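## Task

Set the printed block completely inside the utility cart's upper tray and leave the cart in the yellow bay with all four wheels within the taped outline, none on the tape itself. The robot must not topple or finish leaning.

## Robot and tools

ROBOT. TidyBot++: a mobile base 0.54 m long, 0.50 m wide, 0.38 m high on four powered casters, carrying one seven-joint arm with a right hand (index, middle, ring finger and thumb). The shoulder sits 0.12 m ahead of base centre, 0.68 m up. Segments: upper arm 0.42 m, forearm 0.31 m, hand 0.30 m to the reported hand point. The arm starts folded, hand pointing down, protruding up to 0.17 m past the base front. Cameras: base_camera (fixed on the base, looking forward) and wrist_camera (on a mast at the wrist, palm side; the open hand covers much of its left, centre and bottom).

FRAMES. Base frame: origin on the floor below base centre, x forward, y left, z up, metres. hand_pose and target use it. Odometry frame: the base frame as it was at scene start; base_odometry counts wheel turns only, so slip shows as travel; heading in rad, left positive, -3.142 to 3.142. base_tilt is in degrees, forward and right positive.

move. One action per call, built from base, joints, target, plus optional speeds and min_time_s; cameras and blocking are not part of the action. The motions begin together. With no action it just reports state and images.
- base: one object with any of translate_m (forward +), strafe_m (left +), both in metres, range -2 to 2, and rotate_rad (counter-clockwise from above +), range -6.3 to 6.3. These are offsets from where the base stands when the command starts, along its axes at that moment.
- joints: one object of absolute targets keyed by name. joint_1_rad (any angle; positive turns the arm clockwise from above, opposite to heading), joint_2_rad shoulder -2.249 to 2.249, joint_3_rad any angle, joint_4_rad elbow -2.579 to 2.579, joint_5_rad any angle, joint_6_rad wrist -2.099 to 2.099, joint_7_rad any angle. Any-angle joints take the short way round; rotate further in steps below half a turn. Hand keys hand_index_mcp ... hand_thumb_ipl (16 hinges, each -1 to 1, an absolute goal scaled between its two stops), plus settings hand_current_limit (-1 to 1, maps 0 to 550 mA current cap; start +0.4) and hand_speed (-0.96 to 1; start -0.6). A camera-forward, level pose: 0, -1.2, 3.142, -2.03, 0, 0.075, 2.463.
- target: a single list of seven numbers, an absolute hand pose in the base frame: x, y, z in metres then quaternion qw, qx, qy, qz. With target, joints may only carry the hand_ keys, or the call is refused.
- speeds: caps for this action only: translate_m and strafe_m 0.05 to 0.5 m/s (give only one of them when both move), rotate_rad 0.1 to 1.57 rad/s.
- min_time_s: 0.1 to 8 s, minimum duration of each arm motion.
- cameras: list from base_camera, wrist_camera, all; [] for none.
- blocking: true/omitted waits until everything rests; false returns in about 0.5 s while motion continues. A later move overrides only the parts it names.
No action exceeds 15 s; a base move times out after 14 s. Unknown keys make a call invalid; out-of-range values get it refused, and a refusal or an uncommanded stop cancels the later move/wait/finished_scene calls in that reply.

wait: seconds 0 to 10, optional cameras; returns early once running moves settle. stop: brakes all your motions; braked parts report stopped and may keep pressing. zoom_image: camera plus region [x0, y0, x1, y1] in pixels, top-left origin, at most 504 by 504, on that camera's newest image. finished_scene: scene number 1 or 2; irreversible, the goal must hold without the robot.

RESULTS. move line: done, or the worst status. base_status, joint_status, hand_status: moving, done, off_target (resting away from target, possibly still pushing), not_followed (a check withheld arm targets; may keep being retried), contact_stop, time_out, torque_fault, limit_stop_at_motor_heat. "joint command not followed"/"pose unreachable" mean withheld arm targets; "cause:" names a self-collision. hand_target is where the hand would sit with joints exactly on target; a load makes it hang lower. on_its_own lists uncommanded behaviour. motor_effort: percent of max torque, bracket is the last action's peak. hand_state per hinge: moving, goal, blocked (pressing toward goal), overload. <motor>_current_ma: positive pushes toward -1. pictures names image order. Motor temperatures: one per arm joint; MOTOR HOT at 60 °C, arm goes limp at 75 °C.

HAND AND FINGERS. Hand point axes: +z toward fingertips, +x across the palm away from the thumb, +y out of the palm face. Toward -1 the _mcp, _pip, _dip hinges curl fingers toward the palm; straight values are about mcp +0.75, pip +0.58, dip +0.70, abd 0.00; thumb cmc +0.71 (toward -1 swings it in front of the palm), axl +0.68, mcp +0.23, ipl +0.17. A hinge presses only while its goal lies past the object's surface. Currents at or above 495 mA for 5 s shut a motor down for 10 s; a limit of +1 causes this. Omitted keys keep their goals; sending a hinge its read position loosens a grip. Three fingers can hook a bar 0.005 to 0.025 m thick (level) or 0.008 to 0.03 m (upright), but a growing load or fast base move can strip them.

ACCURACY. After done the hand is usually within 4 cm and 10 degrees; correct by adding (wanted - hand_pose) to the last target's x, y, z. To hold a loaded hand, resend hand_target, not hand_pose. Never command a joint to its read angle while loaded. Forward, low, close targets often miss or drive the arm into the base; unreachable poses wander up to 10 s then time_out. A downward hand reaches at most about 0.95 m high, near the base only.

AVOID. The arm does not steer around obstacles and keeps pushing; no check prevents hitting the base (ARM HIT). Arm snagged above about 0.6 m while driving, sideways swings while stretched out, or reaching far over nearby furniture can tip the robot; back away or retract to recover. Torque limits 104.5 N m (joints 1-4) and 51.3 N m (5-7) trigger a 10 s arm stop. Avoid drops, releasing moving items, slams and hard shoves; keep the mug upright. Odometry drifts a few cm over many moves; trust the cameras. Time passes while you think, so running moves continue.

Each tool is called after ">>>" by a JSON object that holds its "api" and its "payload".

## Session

>>> {"api": "move", "payload": {"cameras": ["all"]}}

Scene clock: 0.00 s.
Motor temperatures (°C): [40 36 37 35 40 46 46]
base_odometry: x=+0.000 y=+0.000 heading=+0.000
base_tilt: forward=-0.4 right=-0.4
base_status: not commanded
joint_positions: joint_1_rad=-0.015 joint_2_rad=-0.381 joint_3_rad=+3.098 joint_4_rad=-2.540 joint_5_rad=-0.017 joint_6_rad=-0.862 joint_7_rad=+3.135 hand_index_mcp=+0.753 hand_index_abd=+0.000 hand_index_pip=+0.577 hand_index_dip=+0.696 hand_middle_mcp=+0.753 hand_middle_abd=+0.000 hand_middle_pip=+0.577 hand_middle_dip=+0.696 hand_ring_mcp=+0.753 hand_ring_abd=+0.000 hand_ring_pip=+0.577 hand_ring_dip=+0.696 hand_thumb_cmc=+0.715 hand_thumb_axl=+0.677 hand_thumb_mcp=+0.223 hand_thumb_ipl=+0.168 hand_current_limit=+0.400 hand_speed=-0.600
joint_status: not commanded
hand_state: goal,goal,goal,goal,goal,goal,goal,goal,goal,goal,goal,goal,goal,goal,goal,goal
index_mcp_current_ma: 0
index_abd_current_ma: 0
index_pip_current_ma: 0
index_dip_current_ma: 0
middle_mcp_current_ma: 0
middle_abd_current_ma: 0
middle_pip_current_ma: 0
middle_dip_current_ma: 0
ring_mcp_current_ma: 0
ring_abd_current_ma: 0
ring_pip_current_ma: 0
ring_dip_current_ma: 0
thumb_cmc_current_ma: 0
thumb_axl_current_ma: 0
thumb_mcp_current_ma: -1
thumb_ipl_current_ma: 0
hand_goal_index_mcp: 0.754
hand_goal_index_abd: 0.000
hand_goal_index_pip: 0.576
hand_goal_index_dip: 0.696
hand_goal_middle_mcp: 0.754
hand_goal_middle_abd: 0.000
hand_goal_middle_pip: 0.576
hand_goal_middle_dip: 0.696
hand_goal_ring_mcp: 0.754
hand_goal_ring_abd: 0.000
hand_goal_ring_pip: 0.576
hand_goal_ring_dip: 0.696
hand_goal_thumb_cmc: 0.714
hand_goal_thumb_axl: 0.678
hand_goal_thumb_mcp: 0.226
hand_goal_thumb_ipl: 0.168
motor_effort: joint_1_rad=-1 joint_2_rad=+0 joint_3_rad=+0 joint_4_rad=+12 joint_5_rad=+1 joint_6_rad=+1 joint_7_rad=+0
hand_pose: x=+0.3447 y=-0.0077 z=+0.6086 quat_wxyz=(-0.042, -0.692, -0.720, -0.043) (m; base frame)
hand_target: x=+0.3441 y=-0.0077 z=+0.6081 quat_wxyz=(-0.042, -0.692, -0.720, -0.042) (m; base frame)
hand_status: not commanded
pictures: base_camera, wrist_camera
camera_calibration:
wrist_camera: T_world_to_cam=[[0.607222, -0.78685, 0.110218, -0.25148], [-0.592126, -0.35566, 0.723114, -0.305022], [-0.529782, -0.504353, -0.681879, 0.710227], [0, 0, 0, 1]] pos_world=[0.348358, 0.051844, 0.732572]

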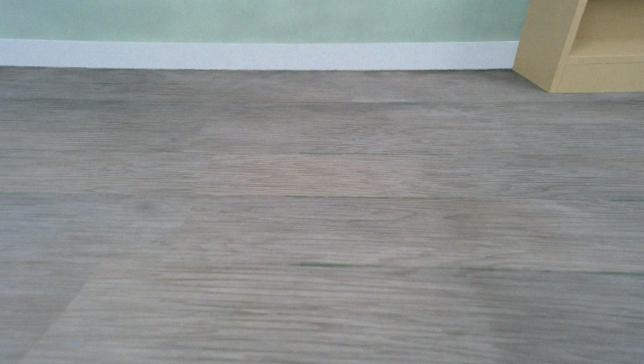

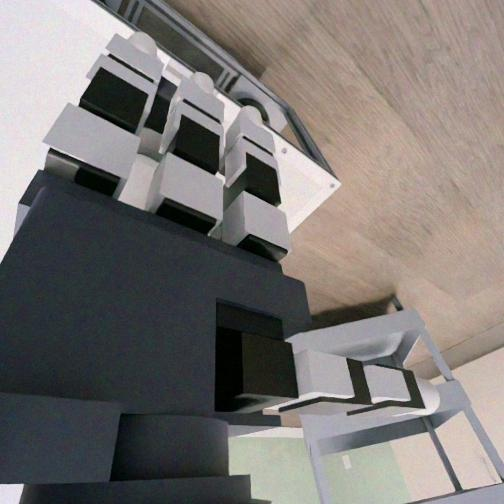

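>>> {"api": "move", "payload": {"joints": {"joint_1_rad":0,"joint_2_rad":-1.2,"joint_3_rad":3.142,"joint_4_rad":-2.03,"joint_5_rad":0,"joint_6_rad":-0.35,"joint_7_rad":2.463}, "base": {"rotate_rad":-1.2}, "cameras": ["all"]}}

>>> {"api": "move", "payload": {"base": {"rotate_rad":-1.1}, "cameras": ["all"]}}

>>> {"api": "move", "payload": {"base": {"rotate_rad":-1.1}, "cameras": ["all"]}}

>>> {"api": "move", "payload": {"base": {"rotate_rad":-1.1}, "cameras": ["all"]}}

Scene clock: 6.67 s.
move: done
base_odometry: x=+0.000 y=+0.000 heading=-1.199
base_tilt: forward=-0.4 right=-0.4
base_status: done
joint_positions: joint_1_rad=-0.015 joint_2_rad=-1.194 joint_3_rad=+3.117 joint_4_rad=-2.037 joint_5_rad=-0.017 joint_6_rad=-0.413 joint_7_rad=+2.517 hand_index_mcp=+0.760 hand_index_abd=+0.000 hand_index_pip=+0.577 hand_index_dip=+0.696 hand_middle_mcp=+0.760 hand_middle_abd=+0.000 hand_middle_pip=+0.577 hand_middle_dip=+0.696 hand_ring_mcp=+0.760 hand_ring_abd=+0.000 hand_ring_pip=+0.577 hand_ring_dip=+0.696 hand_thumb_cmc=+0.719 hand_thumb_axl=+0.677 hand_thumb_mcp=+0.225 hand_thumb_ipl=+0.168 hand_current_limit=+0.400 hand_speed=-0.600
joint_status: all done
hand_state: goal,goal,goal,goal,goal,goal,goal,goal,goal,goal,goal,goal,goal,goal,goal,goal
index_mcp_current_ma: 3
index_abd_current_ma: 0
index_pip_current_ma: 0
index_dip_current_ma: 0
middle_mcp_current_ma: 3
middle_abd_current_ma: 0
middle_pip_current_ma: 0
middle_dip_current_ma: 0
ring_mcp_current_ma: 3
ring_abd_current_ma: 0
ring_pip_current_ma: 0
ring_dip_current_ma: 0
thumb_cmc_current_ma: 2
thumb_axl_current_ma: 0
thumb_mcp_current_ma: 0
thumb_ipl_current_ma: 0
hand_goal_index_mcp: 0.754
hand_goal_index_abd: 0.000
hand_goal_index_pip: 0.576
hand_goal_index_dip: 0.696
hand_goal_middle_mcp: 0.754
hand_goal_middle_abd: 0.000
hand_goal_middle_pip: 0.576
hand_goal_middle_dip: 0.696
hand_goal_ring_mcp: 0.754
hand_goal_ring_abd: 0.000
hand_goal_ring_pip: 0.576
hand_goal_ring_dip: 0.696
hand_goal_thumb_cmc: 0.714
hand_goal_thumb_axl: 0.678
hand_goal_thumb_mcp: 0.226
hand_goal_thumb_ipl: 0.168
motor_effort: joint_1_rad=-1(2) joint_2_rad=+15(17) joint_3_rad=+1(1) joint_4_rad=+14(18) joint_5_rad=+1(2) joint_6_rad=+8(8) joint_7_rad=+0(1)
hand_pose: x=+0.2337 y=-0.0512 z=+1.1924 quat_wxyz=(-0.359, -0.516, -0.280, -0.725) (m; base frame)
hand_target: x=+0.2178 y=-0.0699 z=+1.2092 quat_wxyz=(-0.358, -0.502, -0.240, -0.750) (m; base frame)
hand_status: not commanded
pictures: base_camera, wrist_camera
camera_calibration:
wrist_camera: T_world_to_cam=[[-0.00259393, -0.999995, -0.00183041, -0.0174745], [-0.562042, 0.00297185, -0.827103, 1.05143], [0.827105, -0.00111668, -0.562047, 0.59331], [0, 0, 0, 1]] pos_world=[0.100171, -0.0199365, 1.20307]

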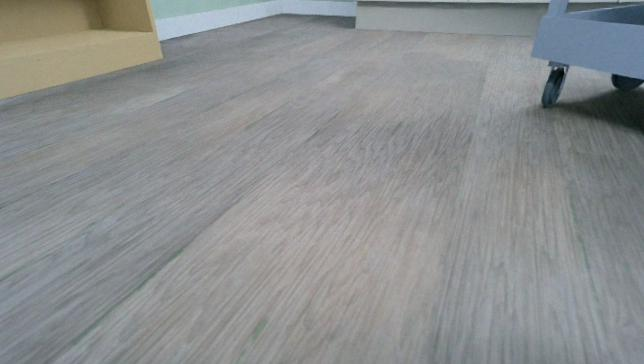

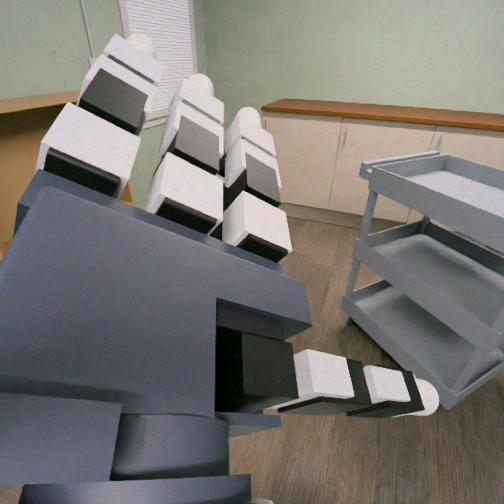

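Scene clock: 8.63 s.
move: done
base_odometry: x=+0.000 y=+0.000 heading=-2.298
base_tilt: forward=-0.4 right=-0.4
base_status: done
joint_positions: joint_1_rad=-0.012 joint_2_rad=-1.194 joint_3_rad=+3.118 joint_4_rad=-2.037 joint_5_rad=-0.017 joint_6_rad=-0.412 joint_7_rad=+2.516 hand_index_mcp=+0.761 hand_index_abd=+0.000 hand_index_pip=+0.577 hand_index_dip=+0.696 hand_middle_mcp=+0.761 hand_middle_abd=+0.000 hand_middle_pip=+0.577 hand_middle_dip=+0.696 hand_ring_mcp=+0.761 hand_ring_abd=+0.000 hand_ring_pip=+0.577 hand_ring_dip=+0.696 hand_thumb_cmc=+0.719 hand_thumb_axl=+0.677 hand_thumb_mcp=+0.225 hand_thumb_ipl=+0.168 hand_current_limit=+0.400 hand_speed=-0.600
joint_status: not commanded
hand_state: goal,goal,goal,goal,goal,goal,goal,goal,goal,goal,goal,goal,goal,goal,goal,goal
index_mcp_current_ma: 4
index_abd_current_ma: 0
index_pip_current_ma: 0
index_dip_current_ma: 0
middle_mcp_current_ma: 4
middle_abd_current_ma: 0
middle_pip_current_ma: 0
middle_dip_current_ma: 0
ring_mcp_current_ma: 3
ring_abd_current_ma: 0
ring_pip_current_ma: 0
ring_dip_current_ma: 0
thumb_cmc_current_ma: 2
thumb_axl_current_ma: 0
thumb_mcp_current_ma: 0
thumb_ipl_current_ma: 0
hand_goal_index_mcp: 0.754
hand_goal_index_abd: 0.000
hand_goal_index_pip: 0.576
hand_goal_index_dip: 0.696
hand_goal_middle_mcp: 0.754
hand_goal_middle_abd: 0.000
hand_goal_middle_pip: 0.576
hand_goal_middle_dip: 0.696
hand_goal_ring_mcp: 0.754
hand_goal_ring_abd: 0.000
hand_goal_ring_pip: 0.576
hand_goal_ring_dip: 0.696
hand_goal_thumb_cmc: 0.714
hand_goal_thumb_axl: 0.678
hand_goal_thumb_mcp: 0.226
hand_goal_thumb_ipl: 0.168
motor_effort: joint_1_rad=-1(1) joint_2_rad=+16(16) joint_3_rad=+1(1) joint_4_rad=+14(15) joint_5_rad=+0(1) joint_6_rad=+9(9) joint_7_rad=+0(0)
hand_pose: x=+0.2335 y=-0.0519 z=+1.1924 quat_wxyz=(-0.359, -0.517, -0.279, -0.725) (m; base frame)
hand_target: x=+0.2178 y=-0.0699 z=+1.2092 quat_wxyz=(-0.358, -0.502, -0.240, -0.750) (m; base frame)
hand_status: not commanded
pictures: base_camera, wrist_camera
camera_calibration:
wrist_camera: T_world_to_cam=[[-0.00479244, -0.999982, -0.00359014, -0.0155373], [-0.561652, 0.0056621, -0.827354, 1.05169], [0.82736, -0.00194864, -0.561669, 0.592896], [0, 0, 0, 1]] pos_world=[0.100069, -0.0203364, 1.20307]

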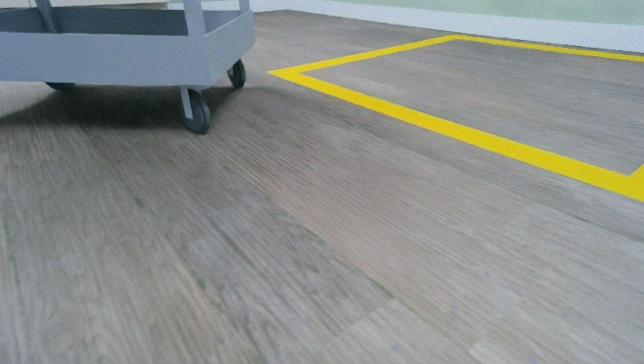

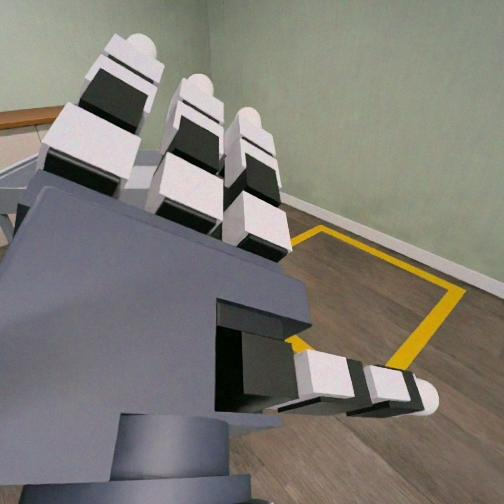

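Scene clock: 10.60 s.
move: done
base_odometry: x=+0.000 y=+0.000 heading=+2.886
base_tilt: forward=-0.4 right=-0.4
base_status: done
joint_positions: joint_1_rad=-0.011 joint_2_rad=-1.194 joint_3_rad=+3.118 joint_4_rad=-2.037 joint_5_rad=-0.017 joint_6_rad=-0.412 joint_7_rad=+2.516 hand_index_mcp=+0.761 hand_index_abd=+0.000 hand_index_pip=+0.577 hand_index_dip=+0.696 hand_middle_mcp=+0.761 hand_middle_abd=+0.000 hand_middle_pip=+0.577 hand_middle_dip=+0.696 hand_ring_mcp=+0.761 hand_ring_abd=+0.000 hand_ring_pip=+0.577 hand_ring_dip=+0.696 hand_thumb_cmc=+0.719 hand_thumb_axl=+0.677 hand_thumb_mcp=+0.225 hand_thumb_ipl=+0.168 hand_current_limit=+0.400 hand_speed=-0.600
joint_status: not commanded
hand_state: goal,goal,goal,goal,goal,goal,goal,goal,goal,goal,goal,goal,goal,goal,goal,goal
index_mcp_current_ma: 4
index_abd_current_ma: 0
index_pip_current_ma: 0
index_dip_current_ma: 0
middle_mcp_current_ma: 4
middle_abd_current_ma: 0
middle_pip_current_ma: 0
middle_dip_current_ma: 0
ring_mcp_current_ma: 4
ring_abd_current_ma: 0
ring_pip_current_ma: 0
ring_dip_current_ma: 0
thumb_cmc_current_ma: 2
thumb_axl_current_ma: 0
thumb_mcp_current_ma: 0
thumb_ipl_current_ma: 0
hand_goal_index_mcp: 0.754
hand_goal_index_abd: 0.000
hand_goal_index_pip: 0.576
hand_goal_index_dip: 0.696
hand_goal_middle_mcp: 0.754
hand_goal_middle_abd: 0.000
hand_goal_middle_pip: 0.576
hand_goal_middle_dip: 0.696
hand_goal_ring_mcp: 0.754
hand_goal_ring_abd: 0.000
hand_goal_ring_pip: 0.576
hand_goal_ring_dip: 0.696
hand_goal_thumb_cmc: 0.714
hand_goal_thumb_axl: 0.678
hand_goal_thumb_mcp: 0.226
hand_goal_thumb_ipl: 0.168
motor_effort: joint_1_rad=-1(2) joint_2_rad=+16(16) joint_3_rad=+1(1) joint_4_rad=+14(15) joint_5_rad=+0(1) joint_6_rad=+8(9) joint_7_rad=+0(0)
hand_pose: x=+0.2334 y=-0.0522 z=+1.1924 quat_wxyz=(-0.360, -0.517, -0.279, -0.725) (m; base frame)
hand_target: x=+0.2178 y=-0.0699 z=+1.2092 quat_wxyz=(-0.358, -0.502, -0.240, -0.750) (m; base frame)
hand_status: not commanded
pictures: base_camera, wrist_camera
camera_calibration:
wrist_camera: T_world_to_cam=[[-0.00610269, -0.999974, -0.00389501, -0.015142], [-0.561494, 0.00664974, -0.827454, 1.05176], [0.827458, -0.00286267, -0.56152, 0.592772], [0, 0, 0, 1]] pos_world=[0.0999685, -0.0204386, 1.20307]

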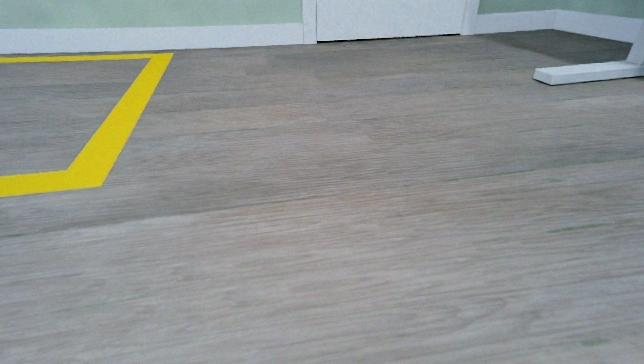

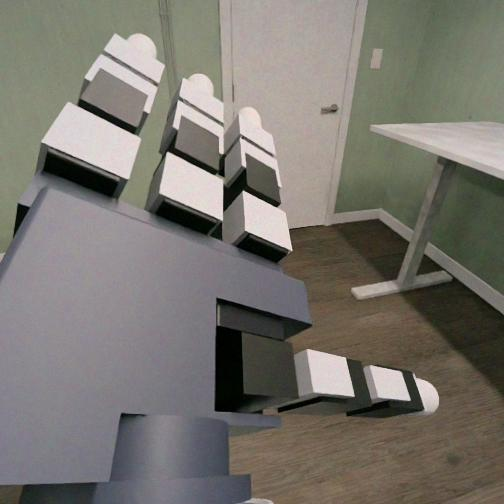

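Scene clock: 12.57 s.
move: done
base_odometry: x=+0.000 y=+0.000 heading=+1.787
base_tilt: forward=-0.4 right=-0.4
base_status: done
joint_positions: joint_1_rad=-0.010 joint_2_rad=-1.194 joint_3_rad=+3.118 joint_4_rad=-2.037 joint_5_rad=-0.017 joint_6_rad=-0.412 joint_7_rad=+2.516 hand_index_mcp=+0.761 hand_index_abd=+0.000 hand_index_pip=+0.577 hand_index_dip=+0.696 hand_middle_mcp=+0.761 hand_middle_abd=+0.000 hand_middle_pip=+0.577 hand_middle_dip=+0.696 hand_ring_mcp=+0.761 hand_ring_abd=+0.000 hand_ring_pip=+0.577 hand_ring_dip=+0.696 hand_thumb_cmc=+0.719 hand_thumb_axl=+0.677 hand_thumb_mcp=+0.226 hand_thumb_ipl=+0.168 hand_current_limit=+0.400 hand_speed=-0.600
joint_status: not commanded
hand_state: goal,goal,goal,goal,goal,goal,goal,goal,goal,goal,goal,goal,goal,goal,goal,goal
index_mcp_current_ma: 4
index_abd_current_ma: 0
index_pip_current_ma: 0
index_dip_current_ma: 0
middle_mcp_current_ma: 4
middle_abd_current_ma: 0
middle_pip_current_ma: 0
middle_dip_current_ma: 0
ring_mcp_current_ma: 4
ring_abd_current_ma: 0
ring_pip_current_ma: 0
ring_dip_current_ma: 0
thumb_cmc_current_ma: 2
thumb_axl_current_ma: 0
thumb_mcp_current_ma: 0
thumb_ipl_current_ma: 0
hand_goal_index_mcp: 0.754
hand_goal_index_abd: 0.000
hand_goal_index_pip: 0.576
hand_goal_index_dip: 0.696
hand_goal_middle_mcp: 0.754
hand_goal_middle_abd: 0.000
hand_goal_middle_pip: 0.576
hand_goal_middle_dip: 0.696
hand_goal_ring_mcp: 0.754
hand_goal_ring_abd: 0.000
hand_goal_ring_pip: 0.576
hand_goal_ring_dip: 0.696
hand_goal_thumb_cmc: 0.714
hand_goal_thumb_axl: 0.678
hand_goal_thumb_mcp: 0.226
hand_goal_thumb_ipl: 0.168
motor_effort: joint_1_rad=-1(2) joint_2_rad=+15(16) joint_3_rad=+0(1) joint_4_rad=+14(15) joint_5_rad=+0(1) joint_6_rad=+8(9) joint_7_rad=+0(0)
hand_pose: x=+0.2333 y=-0.0524 z=+1.1925 quat_wxyz=(-0.360, -0.517, -0.278, -0.725) (m; base frame)
hand_target: x=+0.2178 y=-0.0699 z=+1.2092 quat_wxyz=(-0.358, -0.502, -0.240, -0.750) (m; base frame)
hand_status: not commanded
pictures: base_camera, wrist_camera
camera_calibration:
wrist_camera: T_world_to_cam=[[-0.00705214, -0.999966, -0.00421097, -0.0147677], [-0.561361, 0.00744378, -0.827538, 1.05194], [0.827541, -0.00347204, -0.561394, 0.592656], [0, 0, 0, 1]] pos_world=[0.0999679, -0.0205399, 1.20317]

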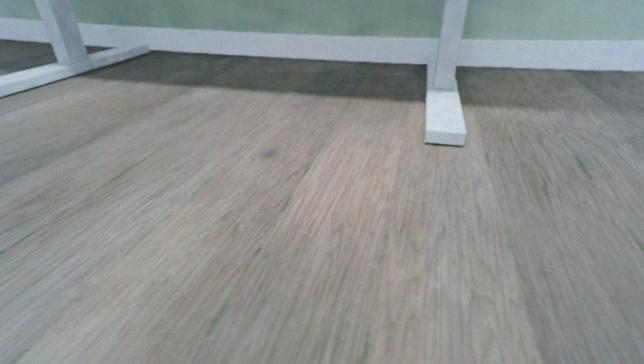

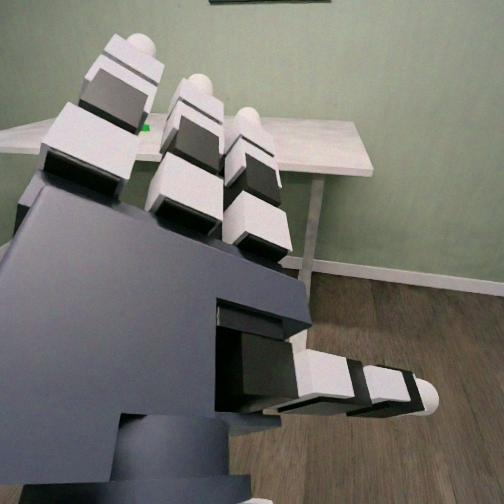

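>>> {"api": "move", "payload": {"base": {"translate_m":0.476,"strafe_m":0.425,"rotate_rad":-0.257}, "joints": {"joint_1_rad":-0.45,"joint_2_rad":0.225,"joint_4_rad":-0.675,"joint_6_rad":-0.88,"joint_7_rad":2.463}, "min_time_s": 3, "cameras": ["all"]}}

Scene clock: 31.57 s.
move: done
base_odometry: x=-0.517 y=+0.374 heading=+1.530
base_tilt: forward=-0.3 right=-0.5
base_status: done
joint_positions: joint_1_rad=-0.432 joint_2_rad=+0.226 joint_3_rad=+3.126 joint_4_rad=-0.687 joint_5_rad=-0.017 joint_6_rad=-0.828 joint_7_rad=+2.515 hand_index_mcp=+0.762 hand_index_abd=+0.000 hand_index_pip=+0.577 hand_index_dip=+0.696 hand_middle_mcp=+0.761 hand_middle_abd=+0.000 hand_middle_pip=+0.577 hand_middle_dip=+0.696 hand_ring_mcp=+0.761 hand_ring_abd=+0.000 hand_ring_pip=+0.577 hand_ring_dip=+0.696 hand_thumb_cmc=+0.719 hand_thumb_axl=+0.677 hand_thumb_mcp=+0.226 hand_thumb_ipl=+0.168 hand_current_limit=+0.400 hand_speed=-0.600
joint_status: all done
hand_state: goal,goal,goal,goal,goal,goal,goal,goal,goal,goal,goal,goal,goal,goal,goal,goal
index_mcp_current_ma: 4
index_abd_current_ma: 0
index_pip_current_ma: 0
index_dip_current_ma: 0
middle_mcp_current_ma: 4
middle_abd_current_ma: 0
middle_pip_current_ma: 0
middle_dip_current_ma: 0
ring_mcp_current_ma: 4
ring_abd_current_ma: 0
ring_pip_current_ma: 0
ring_dip_current_ma: 0
thumb_cmc_current_ma: 2
thumb_axl_current_ma: 0
thumb_mcp_current_ma: 0
thumb_ipl_current_ma: 0
hand_goal_index_mcp: 0.754
hand_goal_index_abd: 0.000
hand_goal_index_pip: 0.576
hand_goal_index_dip: 0.696
hand_goal_middle_mcp: 0.754
hand_goal_middle_abd: 0.000
hand_goal_middle_pip: 0.576
hand_goal_middle_dip: 0.696
hand_goal_ring_mcp: 0.754
hand_goal_ring_abd: 0.000
hand_goal_ring_pip: 0.576
hand_goal_ring_dip: 0.696
hand_goal_thumb_cmc: 0.714
hand_goal_thumb_axl: 0.678
hand_goal_thumb_mcp: 0.226
hand_goal_thumb_ipl: 0.168
motor_effort: joint_1_rad=-1(3) joint_2_rad=-23(26) joint_3_rad=-1(2) joint_4_rad=+15(17) joint_5_rad=+0(1) joint_6_rad=+8(10) joint_7_rad=+0(1)
hand_pose: x=+0.7338 y=+0.2219 z=+1.2863 quat_wxyz=(-0.149, -0.588, -0.489, -0.627) (m; base frame)
hand_target: x=+0.7309 y=+0.2180 z=+1.2755 quat_wxyz=(-0.138, -0.609, -0.483, -0.614) (m; base frame)
hand_status: not commanded
pictures: base_camera, wrist_camera
camera_calibration:
wrist_camera: T_world_to_cam=[[0.406505, -0.913574, -0.0117042, -0.0496255], [-0.809549, -0.35422, -0.468143, 1.20853], [0.423537, 0.199778, -0.883575, 0.89785], [0, 0, 0, 1]] pos_world=[0.618268, 0.203381, 1.3585]

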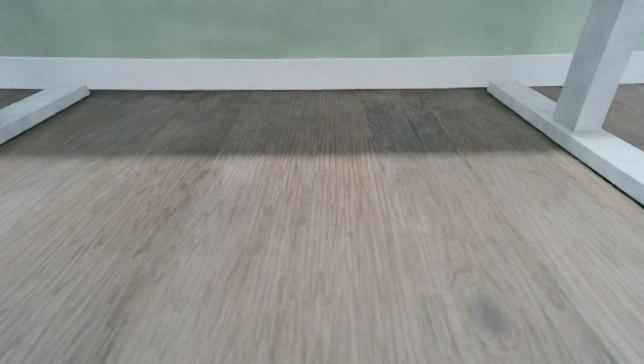

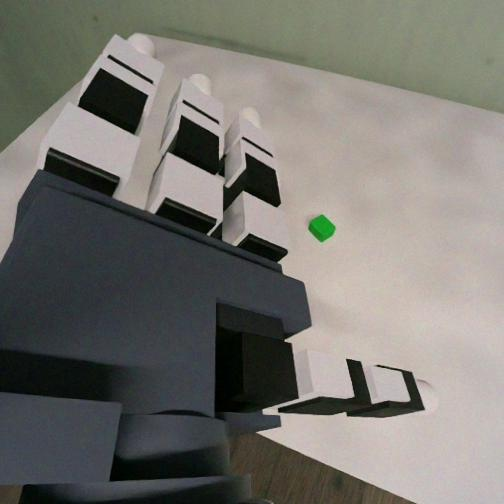

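>>> {"api": "zoom_image", "payload": {"camera": "wrist_camera", "region": [280, 190, 360, 270]}}

Scaled by 6.300.

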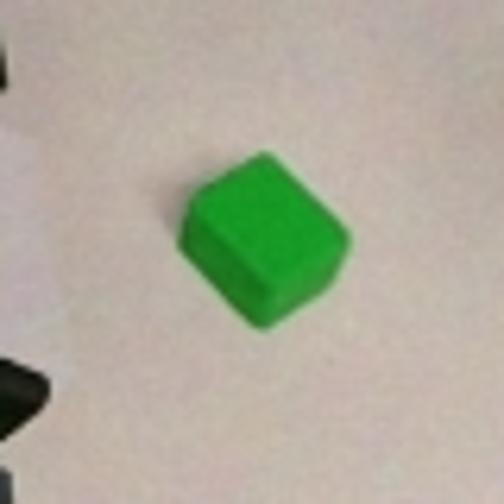

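>>> {"api": "move", "payload": {"base": {"translate_m":0.221,"strafe_m":0.571,"rotate_rad":-0.524}, "joints": {"joint_1_rad":0,"joint_2_rad":0.35,"joint_3_rad":3.142,"joint_4_rad":-0.688,"joint_5_rad":0,"joint_6_rad":-0.65,"joint_7_rad":0,"hand_speed":-0.5,"hand_index_mcp":-0.41,"hand_middle_mcp":-0.41,"hand_index_abd":-0.13,"hand_middle_abd":0.13,"hand_index_pip":0.58,"hand_middle_pip":0.58,"hand_index_dip":0.70,"hand_middle_dip":0.70,"hand_thumb_cmc":-0.653,"hand_thumb_mcp":0.30}, "min_time_s": 3, "cameras": ["all"]}}

Scene clock: 73.30 s.
move: off_target
base_odometry: x=-1.079 y=+0.618 heading=+1.005
base_tilt: forward=-0.3 right=-0.5
base_status: done
joint_positions: joint_1_rad=-0.014 joint_2_rad=+0.335 joint_3_rad=+3.133 joint_4_rad=-0.686 joint_5_rad=-0.017 joint_6_rad=-0.712 joint_7_rad=+0.053 hand_index_mcp=-0.407 hand_index_abd=-0.096 hand_index_pip=+0.580 hand_index_dip=+0.698 hand_middle_mcp=-0.409 hand_middle_abd=+0.098 hand_middle_pip=+0.580 hand_middle_dip=+0.697 hand_ring_mcp=+0.746 hand_ring_abd=+0.002 hand_ring_pip=+0.576 hand_ring_dip=+0.696 hand_thumb_cmc=-0.648 hand_thumb_axl=+0.677 hand_thumb_mcp=+0.297 hand_thumb_ipl=+0.168 hand_current_limit=+0.400 hand_speed=-0.500
joint_status: hand_index_abd off_target (ended at -0.096, target -0.130); hand_middle_abd off_target (ended at +0.098, target +0.130); the others done
hand_state: goal,blocked,goal,goal,goal,blocked,goal,goal,goal,goal,goal,goal,goal,goal,goal,goal
index_mcp_current_ma: 1
index_abd_current_ma: 36
index_pip_current_ma: 0
index_dip_current_ma: -1
middle_mcp_current_ma: 0
middle_abd_current_ma: -32
middle_pip_current_ma: 0
middle_dip_current_ma: -1
ring_mcp_current_ma: -5
ring_abd_current_ma: 0
ring_pip_current_ma: 0
ring_dip_current_ma: 0
thumb_cmc_current_ma: 2
thumb_axl_current_ma: 0
thumb_mcp_current_ma: -2
thumb_ipl_current_ma: 0
hand_goal_index_mcp: -0.410
hand_goal_index_abd: -0.130
hand_goal_index_pip: 0.580
hand_goal_index_dip: 0.700
hand_goal_middle_mcp: -0.410
hand_goal_middle_abd: 0.130
hand_goal_middle_pip: 0.580
hand_goal_middle_dip: 0.700
hand_goal_ring_mcp: 0.754
hand_goal_ring_abd: 0.000
hand_goal_ring_pip: 0.576
hand_goal_ring_dip: 0.696
hand_goal_thumb_cmc: -0.652
hand_goal_thumb_axl: 0.678
hand_goal_thumb_mcp: 0.300
hand_goal_thumb_ipl: 0.168
motor_effort: joint_1_rad=-1(4) joint_2_rad=-26(27) joint_3_rad=-1(4) joint_4_rad=+16(17) joint_5_rad=+1(2) joint_6_rad=+8(10) joint_7_rad=+0(2)
hand_pose: x=+0.8080 y=+0.0379 z=+1.1099 quat_wxyz=(+0.457, -0.557, +0.520, -0.458) (m; base frame)
hand_target: x=+0.8235 y=+0.0238 z=+1.1171 quat_wxyz=(+0.470, -0.528, +0.528, -0.470) (m; base frame)
hand_status: not commanded
pictures: base_camera, wrist_camera
camera_calibration:
wrist_camera: T_world_to_cam=[[-0.164589, 0.783794, -0.598813, 0.798863], [-0.709718, 0.327496, 0.623737, -0.19753], [0.68499, 0.527648, 0.50237, -1.01461], [0, 0, 0, 1]] pos_world=[0.686294, -0.026095, 1.11129]

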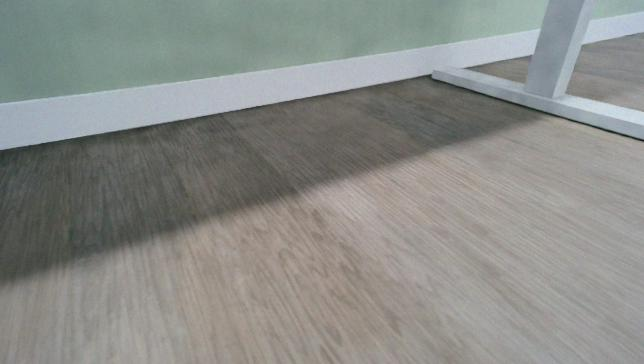

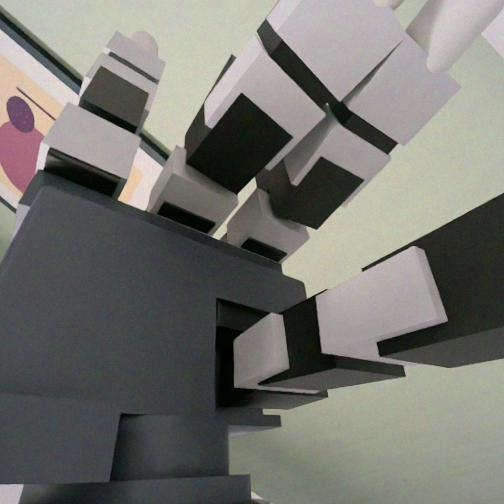

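>>> {"api": "move", "payload": {"joints": {"joint_1_rad":0.01,"joint_2_rad":0.292,"joint_4_rad":-1.12,"joint_6_rad":-0.22}, "min_time_s": 2.5, "cameras": ["wrist_camera"]}}

Scene clock: 84.23 s.
move: done
base_odometry: x=-1.079 y=+0.618 heading=+1.005
base_tilt: forward=-0.3 right=-0.4
base_status: not commanded
joint_positions: joint_1_rad=-0.010 joint_2_rad=+0.328 joint_3_rad=+3.133 joint_4_rad=-1.096 joint_5_rad=-0.017 joint_6_rad=-0.283 joint_7_rad=+0.052 hand_index_mcp=-0.410 hand_index_abd=-0.096 hand_index_pip=+0.580 hand_index_dip=+0.698 hand_middle_mcp=-0.411 hand_middle_abd=+0.098 hand_middle_pip=+0.580 hand_middle_dip=+0.697 hand_ring_mcp=+0.745 hand_ring_abd=+0.002 hand_ring_pip=+0.576 hand_ring_dip=+0.696 hand_thumb_cmc=-0.648 hand_thumb_axl=+0.677 hand_thumb_mcp=+0.297 hand_thumb_ipl=+0.168 hand_current_limit=+0.400 hand_speed=-0.500
joint_status: all done
hand_state: goal,blocked,goal,goal,goal,blocked,goal,goal,goal,goal,goal,goal,goal,goal,goal,goal
index_mcp_current_ma: 0
index_abd_current_ma: 36
index_pip_current_ma: 0
index_dip_current_ma: -1
middle_mcp_current_ma: 0
middle_abd_current_ma: -32
middle_pip_current_ma: 0
middle_dip_current_ma: -1
ring_mcp_current_ma: -6
ring_abd_current_ma: 0
ring_pip_current_ma: 0
ring_dip_current_ma: 0
thumb_cmc_current_ma: 2
thumb_axl_current_ma: 0
thumb_mcp_current_ma: -1
thumb_ipl_current_ma: 0
hand_goal_index_mcp: -0.410
hand_goal_index_abd: -0.130
hand_goal_index_pip: 0.580
hand_goal_index_dip: 0.700
hand_goal_middle_mcp: -0.410
hand_goal_middle_abd: 0.130
hand_goal_middle_pip: 0.580
hand_goal_middle_dip: 0.700
hand_goal_ring_mcp: 0.754
hand_goal_ring_abd: 0.000
hand_goal_ring_pip: 0.576
hand_goal_ring_dip: 0.696
hand_goal_thumb_cmc: -0.652
hand_goal_thumb_axl: 0.678
hand_goal_thumb_mcp: 0.300
hand_goal_thumb_ipl: 0.168
motor_effort: joint_1_rad=-1(2) joint_2_rad=-29(29) joint_3_rad=-1(1) joint_4_rad=+18(19) joint_5_rad=+1(1) joint_6_rad=+8(9) joint_7_rad=+0(1)
hand_pose: x=+0.8521 y=+0.0346 z=+1.0002 quat_wxyz=(+0.463, -0.547, +0.518, -0.467) (m; base frame)
hand_target: x=+0.8464 y=+0.0165 z=+1.0312 quat_wxyz=(+0.482, -0.512, +0.518, -0.487) (m; base frame)
hand_status: not commanded
pictures: wrist_camera
camera_calibration:
wrist_camera: T_world_to_cam=[[-0.139699, 0.788226, -0.599319, 0.722154], [-0.722354, 0.332853, 0.606147, -0.0686187], [0.677266, 0.517599, 0.522879, -1.00147], [0, 0, 0, 1]] pos_world=[0.729579, -0.0280205, 0.998042]

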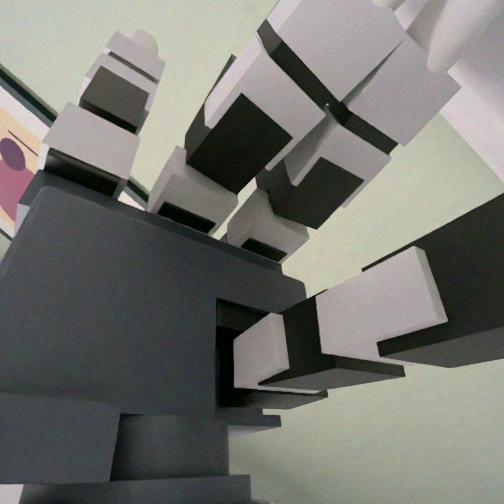

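>>> {"api": "move", "payload": {"base": {"translate_m":-0.025}, "joints": {"joint_4_rad":-1.155,"joint_6_rad":-0.08}, "min_time_s": 1.5, "cameras": ["wrist_camera"]}}

Scene clock: 95.97 s.
move: done
base_odometry: x=-1.093 y=+0.597 heading=+1.005
base_tilt: forward=-0.3 right=-0.4
base_status: done
joint_positions: joint_1_rad=-0.007 joint_2_rad=+0.312 joint_3_rad=+3.133 joint_4_rad=-1.129 joint_5_rad=-0.017 joint_6_rad=-0.143 joint_7_rad=+0.052 hand_index_mcp=-0.410 hand_index_abd=-0.096 hand_index_pip=+0.580 hand_index_dip=+0.698 hand_middle_mcp=-0.411 hand_middle_abd=+0.098 hand_middle_pip=+0.580 hand_middle_dip=+0.697 hand_ring_mcp=+0.745 hand_ring_abd=+0.002 hand_ring_pip=+0.576 hand_ring_dip=+0.696 hand_thumb_cmc=-0.649 hand_thumb_axl=+0.677 hand_thumb_mcp=+0.297 hand_thumb_ipl=+0.168 hand_current_limit=+0.400 hand_speed=-0.500
joint_status: all done
hand_state: goal,blocked,goal,goal,goal,blocked,goal,goal,goal,goal,goal,goal,goal,goal,goal,goal
index_mcp_current_ma: 0
index_abd_current_ma: 36
index_pip_current_ma: 0
index_dip_current_ma: -1
middle_mcp_current_ma: 0
middle_abd_current_ma: -32
middle_pip_current_ma: 0
middle_dip_current_ma: -1
ring_mcp_current_ma: -6
ring_abd_current_ma: 0
ring_pip_current_ma: 0
ring_dip_current_ma: 0
thumb_cmc_current_ma: 1
thumb_axl_current_ma: 0
thumb_mcp_current_ma: -1
thumb_ipl_current_ma: 0
hand_goal_index_mcp: -0.410
hand_goal_index_abd: -0.130
hand_goal_index_pip: 0.580
hand_goal_index_dip: 0.700
hand_goal_middle_mcp: -0.410
hand_goal_middle_abd: 0.130
hand_goal_middle_pip: 0.580
hand_goal_middle_dip: 0.700
hand_goal_ring_mcp: 0.754
hand_goal_ring_abd: 0.000
hand_goal_ring_pip: 0.576
hand_goal_ring_dip: 0.696
hand_goal_thumb_cmc: -0.652
hand_goal_thumb_axl: 0.678
hand_goal_thumb_mcp: 0.300
hand_goal_thumb_ipl: 0.168
motor_effort: joint_1_rad=-1(2) joint_2_rad=-28(34) joint_3_rad=-1(1) joint_4_rad=+18(19) joint_5_rad=+0(1) joint_6_rad=+8(10) joint_7_rad=+0(1)
hand_pose: x=+0.8596 y=+0.0322 z=+1.0330 quat_wxyz=(+0.493, -0.516, +0.491, -0.500) (m; base frame)
hand_target: x=+0.8572 y=+0.0164 z=+1.0518 quat_wxyz=(+0.508, -0.486, +0.491, -0.513) (m; base frame)
hand_status: not commanded
pictures: wrist_camera
camera_calibration:
wrist_camera: T_world_to_cam=[[-0.0617839, 0.790042, -0.609932, 0.688746], [-0.789175, 0.33546, 0.51446, 0.0698593], [0.611053, 0.513128, 0.602755, -1.04797], [0, 0, 0, 1]] pos_world=[0.738047, -0.0298318, 1.01582]

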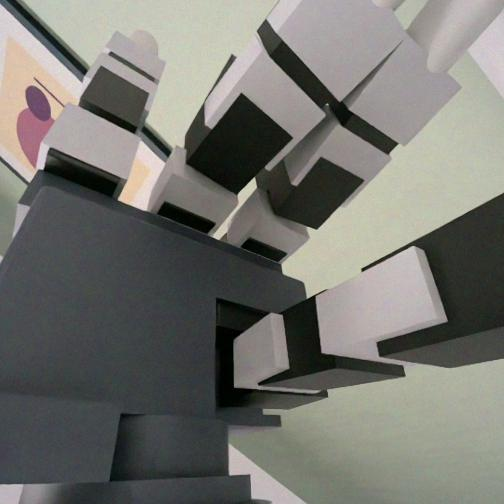

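>>> {"api": "move", "payload": {"joints": {"joint_2_rad":0.31,"joint_4_rad":-1.208}, "min_time_s": 2, "cameras": ["wrist_camera"]}}

Scene clock: 104.90 s.
move: done
base_odometry: x=-1.093 y=+0.597 heading=+1.005
base_tilt: forward=-0.3 right=-0.4
base_status: not commanded
joint_positions: joint_1_rad=-0.007 joint_2_rad=+0.312 joint_3_rad=+3.133 joint_4_rad=-1.183 joint_5_rad=-0.017 joint_6_rad=-0.142 joint_7_rad=+0.052 hand_index_mcp=-0.410 hand_index_abd=-0.096 hand_index_pip=+0.580 hand_index_dip=+0.698 hand_middle_mcp=-0.411 hand_middle_abd=+0.098 hand_middle_pip=+0.580 hand_middle_dip=+0.697 hand_ring_mcp=+0.745 hand_ring_abd=+0.002 hand_ring_pip=+0.576 hand_ring_dip=+0.696 hand_thumb_cmc=-0.649 hand_thumb_axl=+0.677 hand_thumb_mcp=+0.297 hand_thumb_ipl=+0.168 hand_current_limit=+0.400 hand_speed=-0.500
joint_status: all done
hand_state: goal,blocked,goal,goal,goal,blocked,goal,goal,goal,goal,goal,goal,goal,goal,goal,goal
index_mcp_current_ma: 0
index_abd_current_ma: 36
index_pip_current_ma: 0
index_dip_current_ma: -1
middle_mcp_current_ma: 0
middle_abd_current_ma: -32
middle_pip_current_ma: 0
middle_dip_current_ma: -1
ring_mcp_current_ma: -6
ring_abd_current_ma: 0
ring_pip_current_ma: 0
ring_dip_current_ma: 0
thumb_cmc_current_ma: 1
thumb_axl_current_ma: 0
thumb_mcp_current_ma: -1
thumb_ipl_current_ma: 0
hand_goal_index_mcp: -0.410
hand_goal_index_abd: -0.130
hand_goal_index_pip: 0.580
hand_goal_index_dip: 0.700
hand_goal_middle_mcp: -0.410
hand_goal_middle_abd: 0.130
hand_goal_middle_pip: 0.580
hand_goal_middle_dip: 0.700
hand_goal_ring_mcp: 0.754
hand_goal_ring_abd: 0.000
hand_goal_ring_pip: 0.576
hand_goal_ring_dip: 0.696
hand_goal_thumb_cmc: -0.652
hand_goal_thumb_axl: 0.678
hand_goal_thumb_mcp: 0.300
hand_goal_thumb_ipl: 0.168
motor_effort: joint_1_rad=-1(1) joint_2_rad=-27(29) joint_3_rad=-1(1) joint_4_rad=+18(19) joint_5_rad=+1(1) joint_6_rad=+9(9) joint_7_rad=+0(0)
hand_pose: x=+0.8562 y=+0.0322 z=+1.0008 quat_wxyz=(+0.480, -0.529, +0.503, -0.487) (m; base frame)
hand_target: x=+0.8605 y=+0.0164 z=+1.0059 quat_wxyz=(+0.491, -0.504, +0.509, -0.496) (m; base frame)
hand_status: not commanded
pictures: wrist_camera
camera_calibration:
wrist_camera: T_world_to_cam=[[-0.0935298, 0.789547, -0.606521, 0.692681], [-0.761392, 0.3358, 0.554545, 0.0198195], [0.64151, 0.513666, 0.569748, -1.01959], [0, 0, 0, 1]] pos_world=[0.733955, -0.02983, 0.990045]

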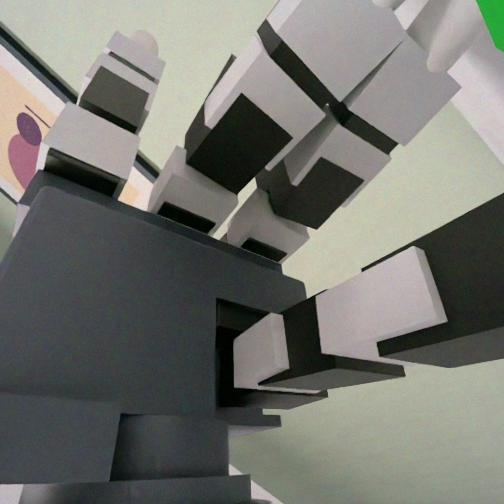

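>>> {"api": "zoom_image", "payload": {"camera": "wrist_camera", "region": [354, 0, 504, 150]}}

Scaled by 3.360.

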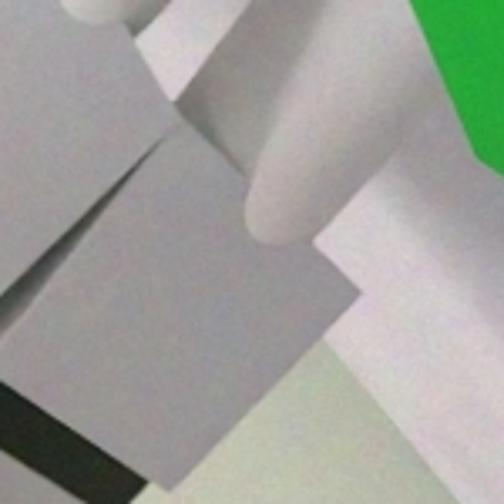

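>>> {"api": "move", "payload": {"joints": {"hand_speed":-0.88,"hand_index_mcp":-0.6,"hand_middle_mcp":-0.6,"hand_thumb_mcp":0.09}, "cameras": ["wrist_camera"]}}

Scene clock: 155.43 s.
move: off_target
base_odometry: x=-1.093 y=+0.597 heading=+1.005
base_tilt: forward=-0.3 right=-0.4
base_status: not commanded
joint_positions: joint_1_rad=-0.007 joint_2_rad=+0.312 joint_3_rad=+3.133 joint_4_rad=-1.183 joint_5_rad=-0.017 joint_6_rad=-0.141 joint_7_rad=+0.052 hand_index_mcp=-0.586 hand_index_abd=-0.096 hand_index_pip=+0.586 hand_index_dip=+0.700 hand_middle_mcp=-0.585 hand_middle_abd=+0.096 hand_middle_pip=+0.589 hand_middle_dip=+0.704 hand_ring_mcp=+0.745 hand_ring_abd=+0.002 hand_ring_pip=+0.576 hand_ring_dip=+0.696 hand_thumb_cmc=-0.639 hand_thumb_axl=+0.677 hand_thumb_mcp=+0.132 hand_thumb_ipl=+0.177 hand_current_limit=+0.400 hand_speed=-0.880
joint_status: hand_thumb_mcp off_target (ended at +0.132, target +0.090); the others done
hand_state: goal,blocked,goal,goal,goal,blocked,goal,goal,goal,goal,goal,goal,goal,goal,blocked,goal
index_mcp_current_ma: 12
index_abd_current_ma: 36
index_pip_current_ma: 3
index_dip_current_ma: 0
middle_mcp_current_ma: 13
middle_abd_current_ma: -35
middle_pip_current_ma: 5
middle_dip_current_ma: 2
ring_mcp_current_ma: -6
ring_abd_current_ma: 0
ring_pip_current_ma: 0
ring_dip_current_ma: 0
thumb_cmc_current_ma: 9
thumb_axl_current_ma: 0
thumb_mcp_current_ma: 92
thumb_ipl_current_ma: 9
hand_goal_index_mcp: -0.600
hand_goal_index_abd: -0.130
hand_goal_index_pip: 0.580
hand_goal_index_dip: 0.700
hand_goal_middle_mcp: -0.600
hand_goal_middle_abd: 0.130
hand_goal_middle_pip: 0.580
hand_goal_middle_dip: 0.700
hand_goal_ring_mcp: 0.754
hand_goal_ring_abd: 0.000
hand_goal_ring_pip: 0.576
hand_goal_ring_dip: 0.696
hand_goal_thumb_cmc: -0.652
hand_goal_thumb_axl: 0.678
hand_goal_thumb_mcp: 0.090
hand_goal_thumb_ipl: 0.168
motor_effort: joint_1_rad=-1(1) joint_2_rad=-28(28) joint_3_rad=-1(1) joint_4_rad=+18(18) joint_5_rad=+0(1) joint_6_rad=+8(9) joint_7_rad=+0(1)
hand_pose: x=+0.8563 y=+0.0322 z=+1.0012 quat_wxyz=(+0.480, -0.529, +0.503, -0.487) (m; base frame)
hand_target: x=+0.8605 y=+0.0164 z=+1.0059 quat_wxyz=(+0.491, -0.504, +0.509, -0.496) (m; base frame)
hand_status: not commanded
pictures: wrist_camera
camera_calibration:
wrist_camera: T_world_to_cam=[[-0.0927939, 0.789564, -0.606612, 0.692364], [-0.76208, 0.335773, 0.553616, 0.0212062], [0.640799, 0.513659, 0.570553, -1.02005], [0, 0, 0, 1]] pos_world=[0.734052, -0.02983, 0.990247]

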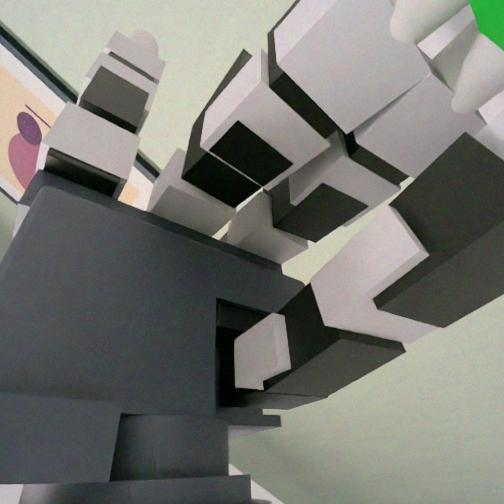

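>>> {"api": "move", "payload": {"joints": {"hand_index_mcp":-0.7,"hand_middle_mcp":-0.7,"hand_thumb_mcp":0.0}, "cameras": ["wrist_camera"]}}

Scene clock: 159.83 s.
move: off_target
base_odometry: x=-1.093 y=+0.597 heading=+1.005
base_tilt: forward=-0.3 right=-0.4
base_status: not commanded
joint_positions: joint_1_rad=-0.007 joint_2_rad=+0.312 joint_3_rad=+3.133 joint_4_rad=-1.183 joint_5_rad=-0.017 joint_6_rad=-0.139 joint_7_rad=+0.052 hand_index_mcp=-0.642 hand_index_abd=-0.096 hand_index_pip=+0.594 hand_index_dip=+0.704 hand_middle_mcp=-0.591 hand_middle_abd=+0.095 hand_middle_pip=+0.611 hand_middle_dip=+0.713 hand_ring_mcp=+0.745 hand_ring_abd=+0.002 hand_ring_pip=+0.576 hand_ring_dip=+0.696 hand_thumb_cmc=-0.630 hand_thumb_axl=+0.679 hand_thumb_mcp=+0.100 hand_thumb_ipl=+0.193 hand_current_limit=+0.400 hand_speed=-0.880
joint_status: hand_index_mcp off_target (ended at -0.642, target -0.700); hand_middle_mcp off_target (ended at -0.591, target -0.700); hand_thumb_mcp off_target (ended at +0.100, target +0.000)
hand_state: blocked,blocked,goal,goal,blocked,blocked,blocked,goal,goal,goal,goal,goal,blocked,goal,blocked,blocked
index_mcp_current_ma: 111
index_abd_current_ma: 35
index_pip_current_ma: 10
index_dip_current_ma: 2
middle_mcp_current_ma: 301
middle_abd_current_ma: -36
middle_pip_current_ma: 36
middle_dip_current_ma: 10
ring_mcp_current_ma: -6
ring_abd_current_ma: 0
ring_pip_current_ma: 0
ring_dip_current_ma: 0
thumb_cmc_current_ma: 22
thumb_axl_current_ma: 0
thumb_mcp_current_ma: 363
thumb_ipl_current_ma: 43
hand_goal_index_mcp: -0.700
hand_goal_index_abd: -0.130
hand_goal_index_pip: 0.580
hand_goal_index_dip: 0.700
hand_goal_middle_mcp: -0.700
hand_goal_middle_abd: 0.130
hand_goal_middle_pip: 0.580
hand_goal_middle_dip: 0.700
hand_goal_ring_mcp: 0.754
hand_goal_ring_abd: 0.000
hand_goal_ring_pip: 0.576
hand_goal_ring_dip: 0.696
hand_goal_thumb_cmc: -0.652
hand_goal_thumb_axl: 0.678
hand_goal_thumb_mcp: 0.000
hand_goal_thumb_ipl: 0.168
motor_effort: joint_1_rad=-1(1) joint_2_rad=-27(29) joint_3_rad=-1(1) joint_4_rad=+17(18) joint_5_rad=+0(1) joint_6_rad=+8(9) joint_7_rad=+0(0)
hand_pose: x=+0.8565 y=+0.0322 z=+1.0017 quat_wxyz=(+0.480, -0.528, +0.502, -0.488) (m; base frame)
hand_target: x=+0.8605 y=+0.0164 z=+1.0059 quat_wxyz=(+0.491, -0.504, +0.509, -0.496) (m; base frame)
hand_status: not commanded
pictures: wrist_camera
camera_calibration:
wrist_camera: T_world_to_cam=[[-0.0916571, 0.789648, -0.606675, 0.691796], [-0.763011, 0.33578, 0.552328, 0.0231485], [0.639854, 0.513524, 0.571734, -1.02082], [0, 0, 0, 1]] pos_world=[0.734249, -0.0298304, 0.990549]

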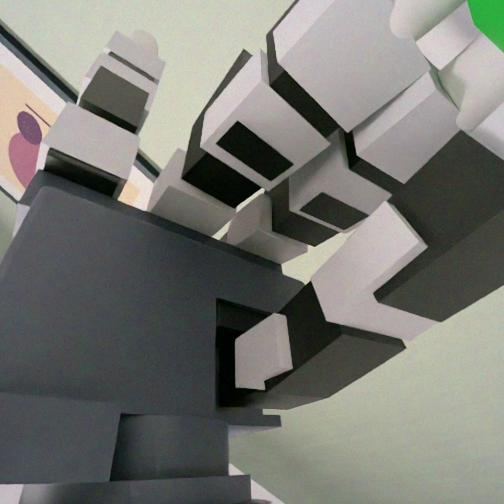

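>>> {"api": "zoom_image", "payload": {"camera": "wrist_camera", "region": [374, 0, 504, 130]}}

Scaled by 3.877.

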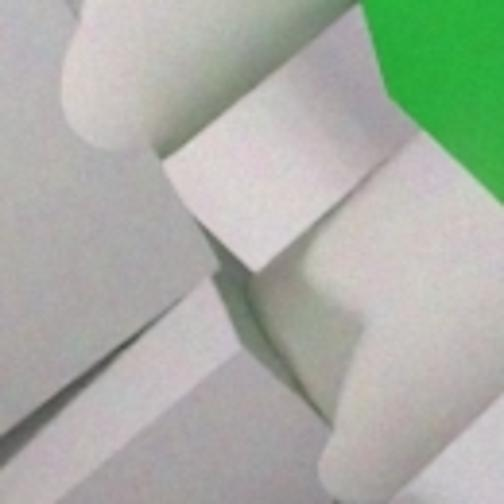

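>>> {"api": "move", "payload": {"joints": {"joint_2_rad":0.24,"joint_4_rad":-1.12}, "min_time_s": 2.5, "cameras": ["wrist_camera"]}}

>>> {"api": "zoom_image", "payload": {"camera": "wrist_camera", "region": [374, 0, 504, 130]}}

Scene clock: 170.97 s.
move: done
base_odometry: x=-1.093 y=+0.597 heading=+1.005
base_tilt: forward=-0.4 right=-0.4
base_status: not commanded
joint_positions: joint_1_rad=-0.007 joint_2_rad=+0.274 joint_3_rad=+3.133 joint_4_rad=-1.133 joint_5_rad=-0.017 joint_6_rad=-0.139 joint_7_rad=+0.052 hand_index_mcp=-0.642 hand_index_abd=-0.096 hand_index_pip=+0.595 hand_index_dip=+0.705 hand_middle_mcp=-0.591 hand_middle_abd=+0.095 hand_middle_pip=+0.612 hand_middle_dip=+0.715 hand_ring_mcp=+0.745 hand_ring_abd=+0.002 hand_ring_pip=+0.576 hand_ring_dip=+0.696 hand_thumb_cmc=-0.630 hand_thumb_axl=+0.679 hand_thumb_mcp=+0.099 hand_thumb_ipl=+0.193 hand_current_limit=+0.400 hand_speed=-0.880
joint_status: all done
hand_state: blocked,blocked,goal,goal,blocked,blocked,blocked,goal,goal,goal,goal,goal,blocked,goal,blocked,blocked
index_mcp_current_ma: 111
index_abd_current_ma: 35
index_pip_current_ma: 11
index_dip_current_ma: 2
middle_mcp_current_ma: 301
middle_abd_current_ma: -36
middle_pip_current_ma: 39
middle_dip_current_ma: 12
ring_mcp_current_ma: -6
ring_abd_current_ma: 0
ring_pip_current_ma: 0
ring_dip_current_ma: 0
thumb_cmc_current_ma: 22
thumb_axl_current_ma: 0
thumb_mcp_current_ma: 357
thumb_ipl_current_ma: 43
hand_goal_index_mcp: -0.700
hand_goal_index_abd: -0.130
hand_goal_index_pip: 0.580
hand_goal_index_dip: 0.700
hand_goal_middle_mcp: -0.700
hand_goal_middle_abd: 0.130
hand_goal_middle_pip: 0.580
hand_goal_middle_dip: 0.700
hand_goal_ring_mcp: 0.754
hand_goal_ring_abd: 0.000
hand_goal_ring_pip: 0.576
hand_goal_ring_dip: 0.696
hand_goal_thumb_cmc: -0.652
hand_goal_thumb_axl: 0.678
hand_goal_thumb_mcp: 0.000
hand_goal_thumb_ipl: 0.168
motor_effort: joint_1_rad=-1(1) joint_2_rad=-27(29) joint_3_rad=+0(1) joint_4_rad=+18(19) joint_5_rad=+0(1) joint_6_rad=+8(9) joint_7_rad=+0(1)
hand_pose: x=+0.8460 y=+0.0321 z=+1.0602 quat_wxyz=(+0.502, -0.506, +0.481, -0.510) (m; base frame)
hand_target: x=+0.8366 y=+0.0166 z=+1.1113 quat_wxyz=(+0.529, -0.464, +0.469, -0.534) (m; base frame)
hand_status: not commanded
pictures: wrist_camera
camera_calibration:
wrist_camera: T_world_to_cam=[[-0.0378135, 0.790274, -0.611586, 0.685984], [-0.808658, 0.335353, 0.483332, 0.0945877], [0.587062, 0.51284, 0.626381, -1.06076], [0, 0, 0, 1]] pos_world=[0.725164, -0.0298327, 1.03826]

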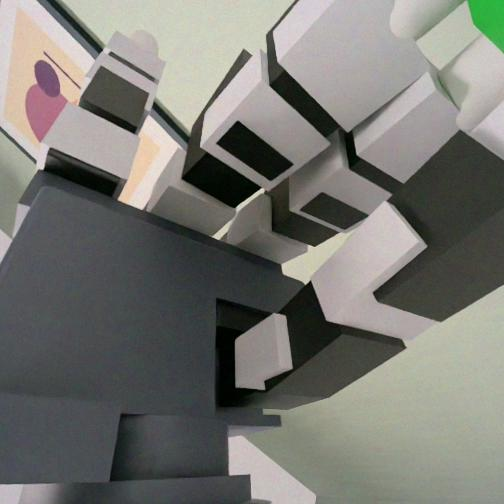

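Scaled by 3.877.

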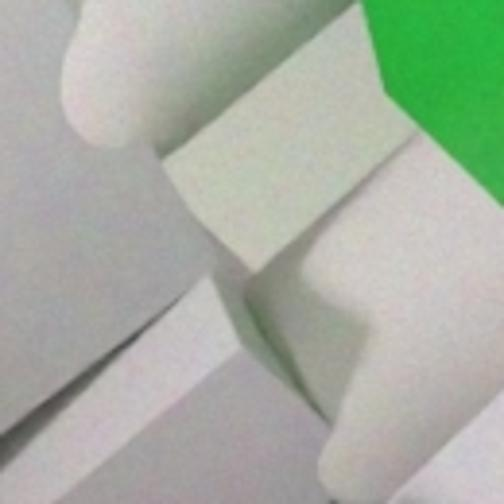

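>>> {"api": "move", "payload": {"joints": {"joint_2_rad":-0.235,"joint_4_rad":-1.392,"joint_6_rad":-0.5}, "base": {"translate_m":-0.4614,"strafe_m":-1.6666,"rotate_rad":-3.344}, "speeds": {"strafe_m":0.4,"rotate_rad":0.8}, "min_time_s": 3, "cameras": ["all"]}}

Scene clock: 228.40 s.
move: done
base_odometry: x=+0.067 y=-0.686 heading=-2.340
base_tilt: forward=-0.4 right=-0.5
base_status: done
joint_positions: joint_1_rad=+0.004 joint_2_rad=-0.215 joint_3_rad=+3.134 joint_4_rad=-1.370 joint_5_rad=-0.017 joint_6_rad=-0.450 joint_7_rad=+0.051 hand_index_mcp=-0.642 hand_index_abd=-0.096 hand_index_pip=+0.595 hand_index_dip=+0.705 hand_middle_mcp=-0.591 hand_middle_abd=+0.095 hand_middle_pip=+0.612 hand_middle_dip=+0.715 hand_ring_mcp=+0.745 hand_ring_abd=+0.002 hand_ring_pip=+0.576 hand_ring_dip=+0.696 hand_thumb_cmc=-0.630 hand_thumb_axl=+0.679 hand_thumb_mcp=+0.099 hand_thumb_ipl=+0.193 hand_current_limit=+0.400 hand_speed=-0.880
joint_status: all done
hand_state: blocked,blocked,goal,goal,blocked,blocked,blocked,goal,goal,goal,goal,goal,blocked,goal,blocked,blocked
index_mcp_current_ma: 110
index_abd_current_ma: 35
index_pip_current_ma: 11
index_dip_current_ma: 2
middle_mcp_current_ma: 301
middle_abd_current_ma: -37
middle_pip_current_ma: 39
middle_dip_current_ma: 12
ring_mcp_current_ma: -6
ring_abd_current_ma: 0
ring_pip_current_ma: 0
ring_dip_current_ma: 0
thumb_cmc_current_ma: 22
thumb_axl_current_ma: 0
thumb_mcp_current_ma: 356
thumb_ipl_current_ma: 43
hand_goal_index_mcp: -0.700
hand_goal_index_abd: -0.130
hand_goal_index_pip: 0.580
hand_goal_index_dip: 0.700
hand_goal_middle_mcp: -0.700
hand_goal_middle_abd: 0.130
hand_goal_middle_pip: 0.580
hand_goal_middle_dip: 0.700
hand_goal_ring_mcp: 0.754
hand_goal_ring_abd: 0.000
hand_goal_ring_pip: 0.576
hand_goal_ring_dip: 0.696
hand_goal_thumb_cmc: -0.652
hand_goal_thumb_axl: 0.678
hand_goal_thumb_mcp: 0.000
hand_goal_thumb_ipl: 0.168
motor_effort: joint_1_rad=-1(6) joint_2_rad=-10(30) joint_3_rad=+0(4) joint_4_rad=+17(19) joint_5_rad=+0(2) joint_6_rad=+8(10) joint_7_rad=+0(1)
hand_pose: x=+0.6149 y=+0.0258 z=+1.1239 quat_wxyz=(+0.485, -0.520, +0.496, -0.498) (m; base frame)
hand_target: x=+0.6021 y=+0.0190 z=+1.1068 quat_wxyz=(+0.476, -0.518, +0.524, -0.480) (m; base frame)
hand_status: not commanded
pictures: base_camera, wrist_camera
camera_calibration:
wrist_camera: T_world_to_cam=[[-0.0686428, 0.787662, -0.612271, 0.741039], [-0.776461, 0.343172, 0.528528, -0.19165], [0.626416, 0.511684, 0.588032, -0.942747], [0, 0, 0, 1]] pos_world=[0.49261, -0.0355308, 1.10937]

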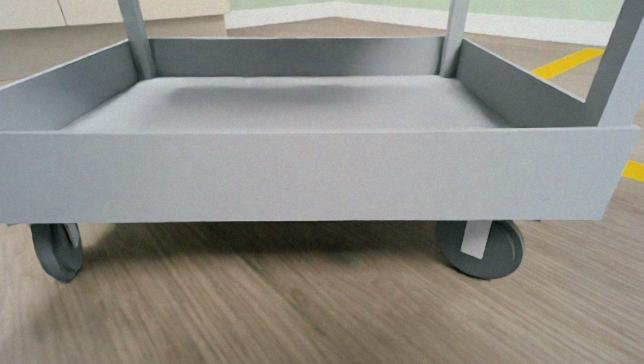

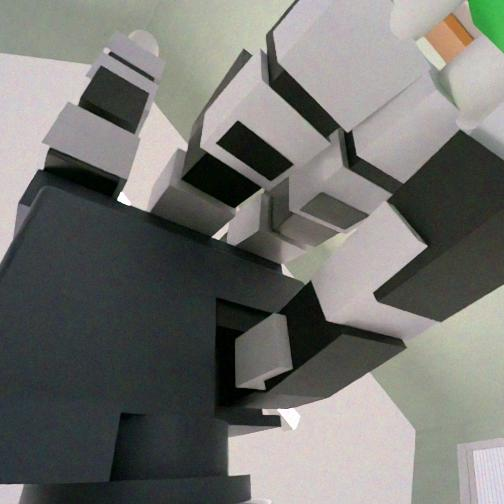

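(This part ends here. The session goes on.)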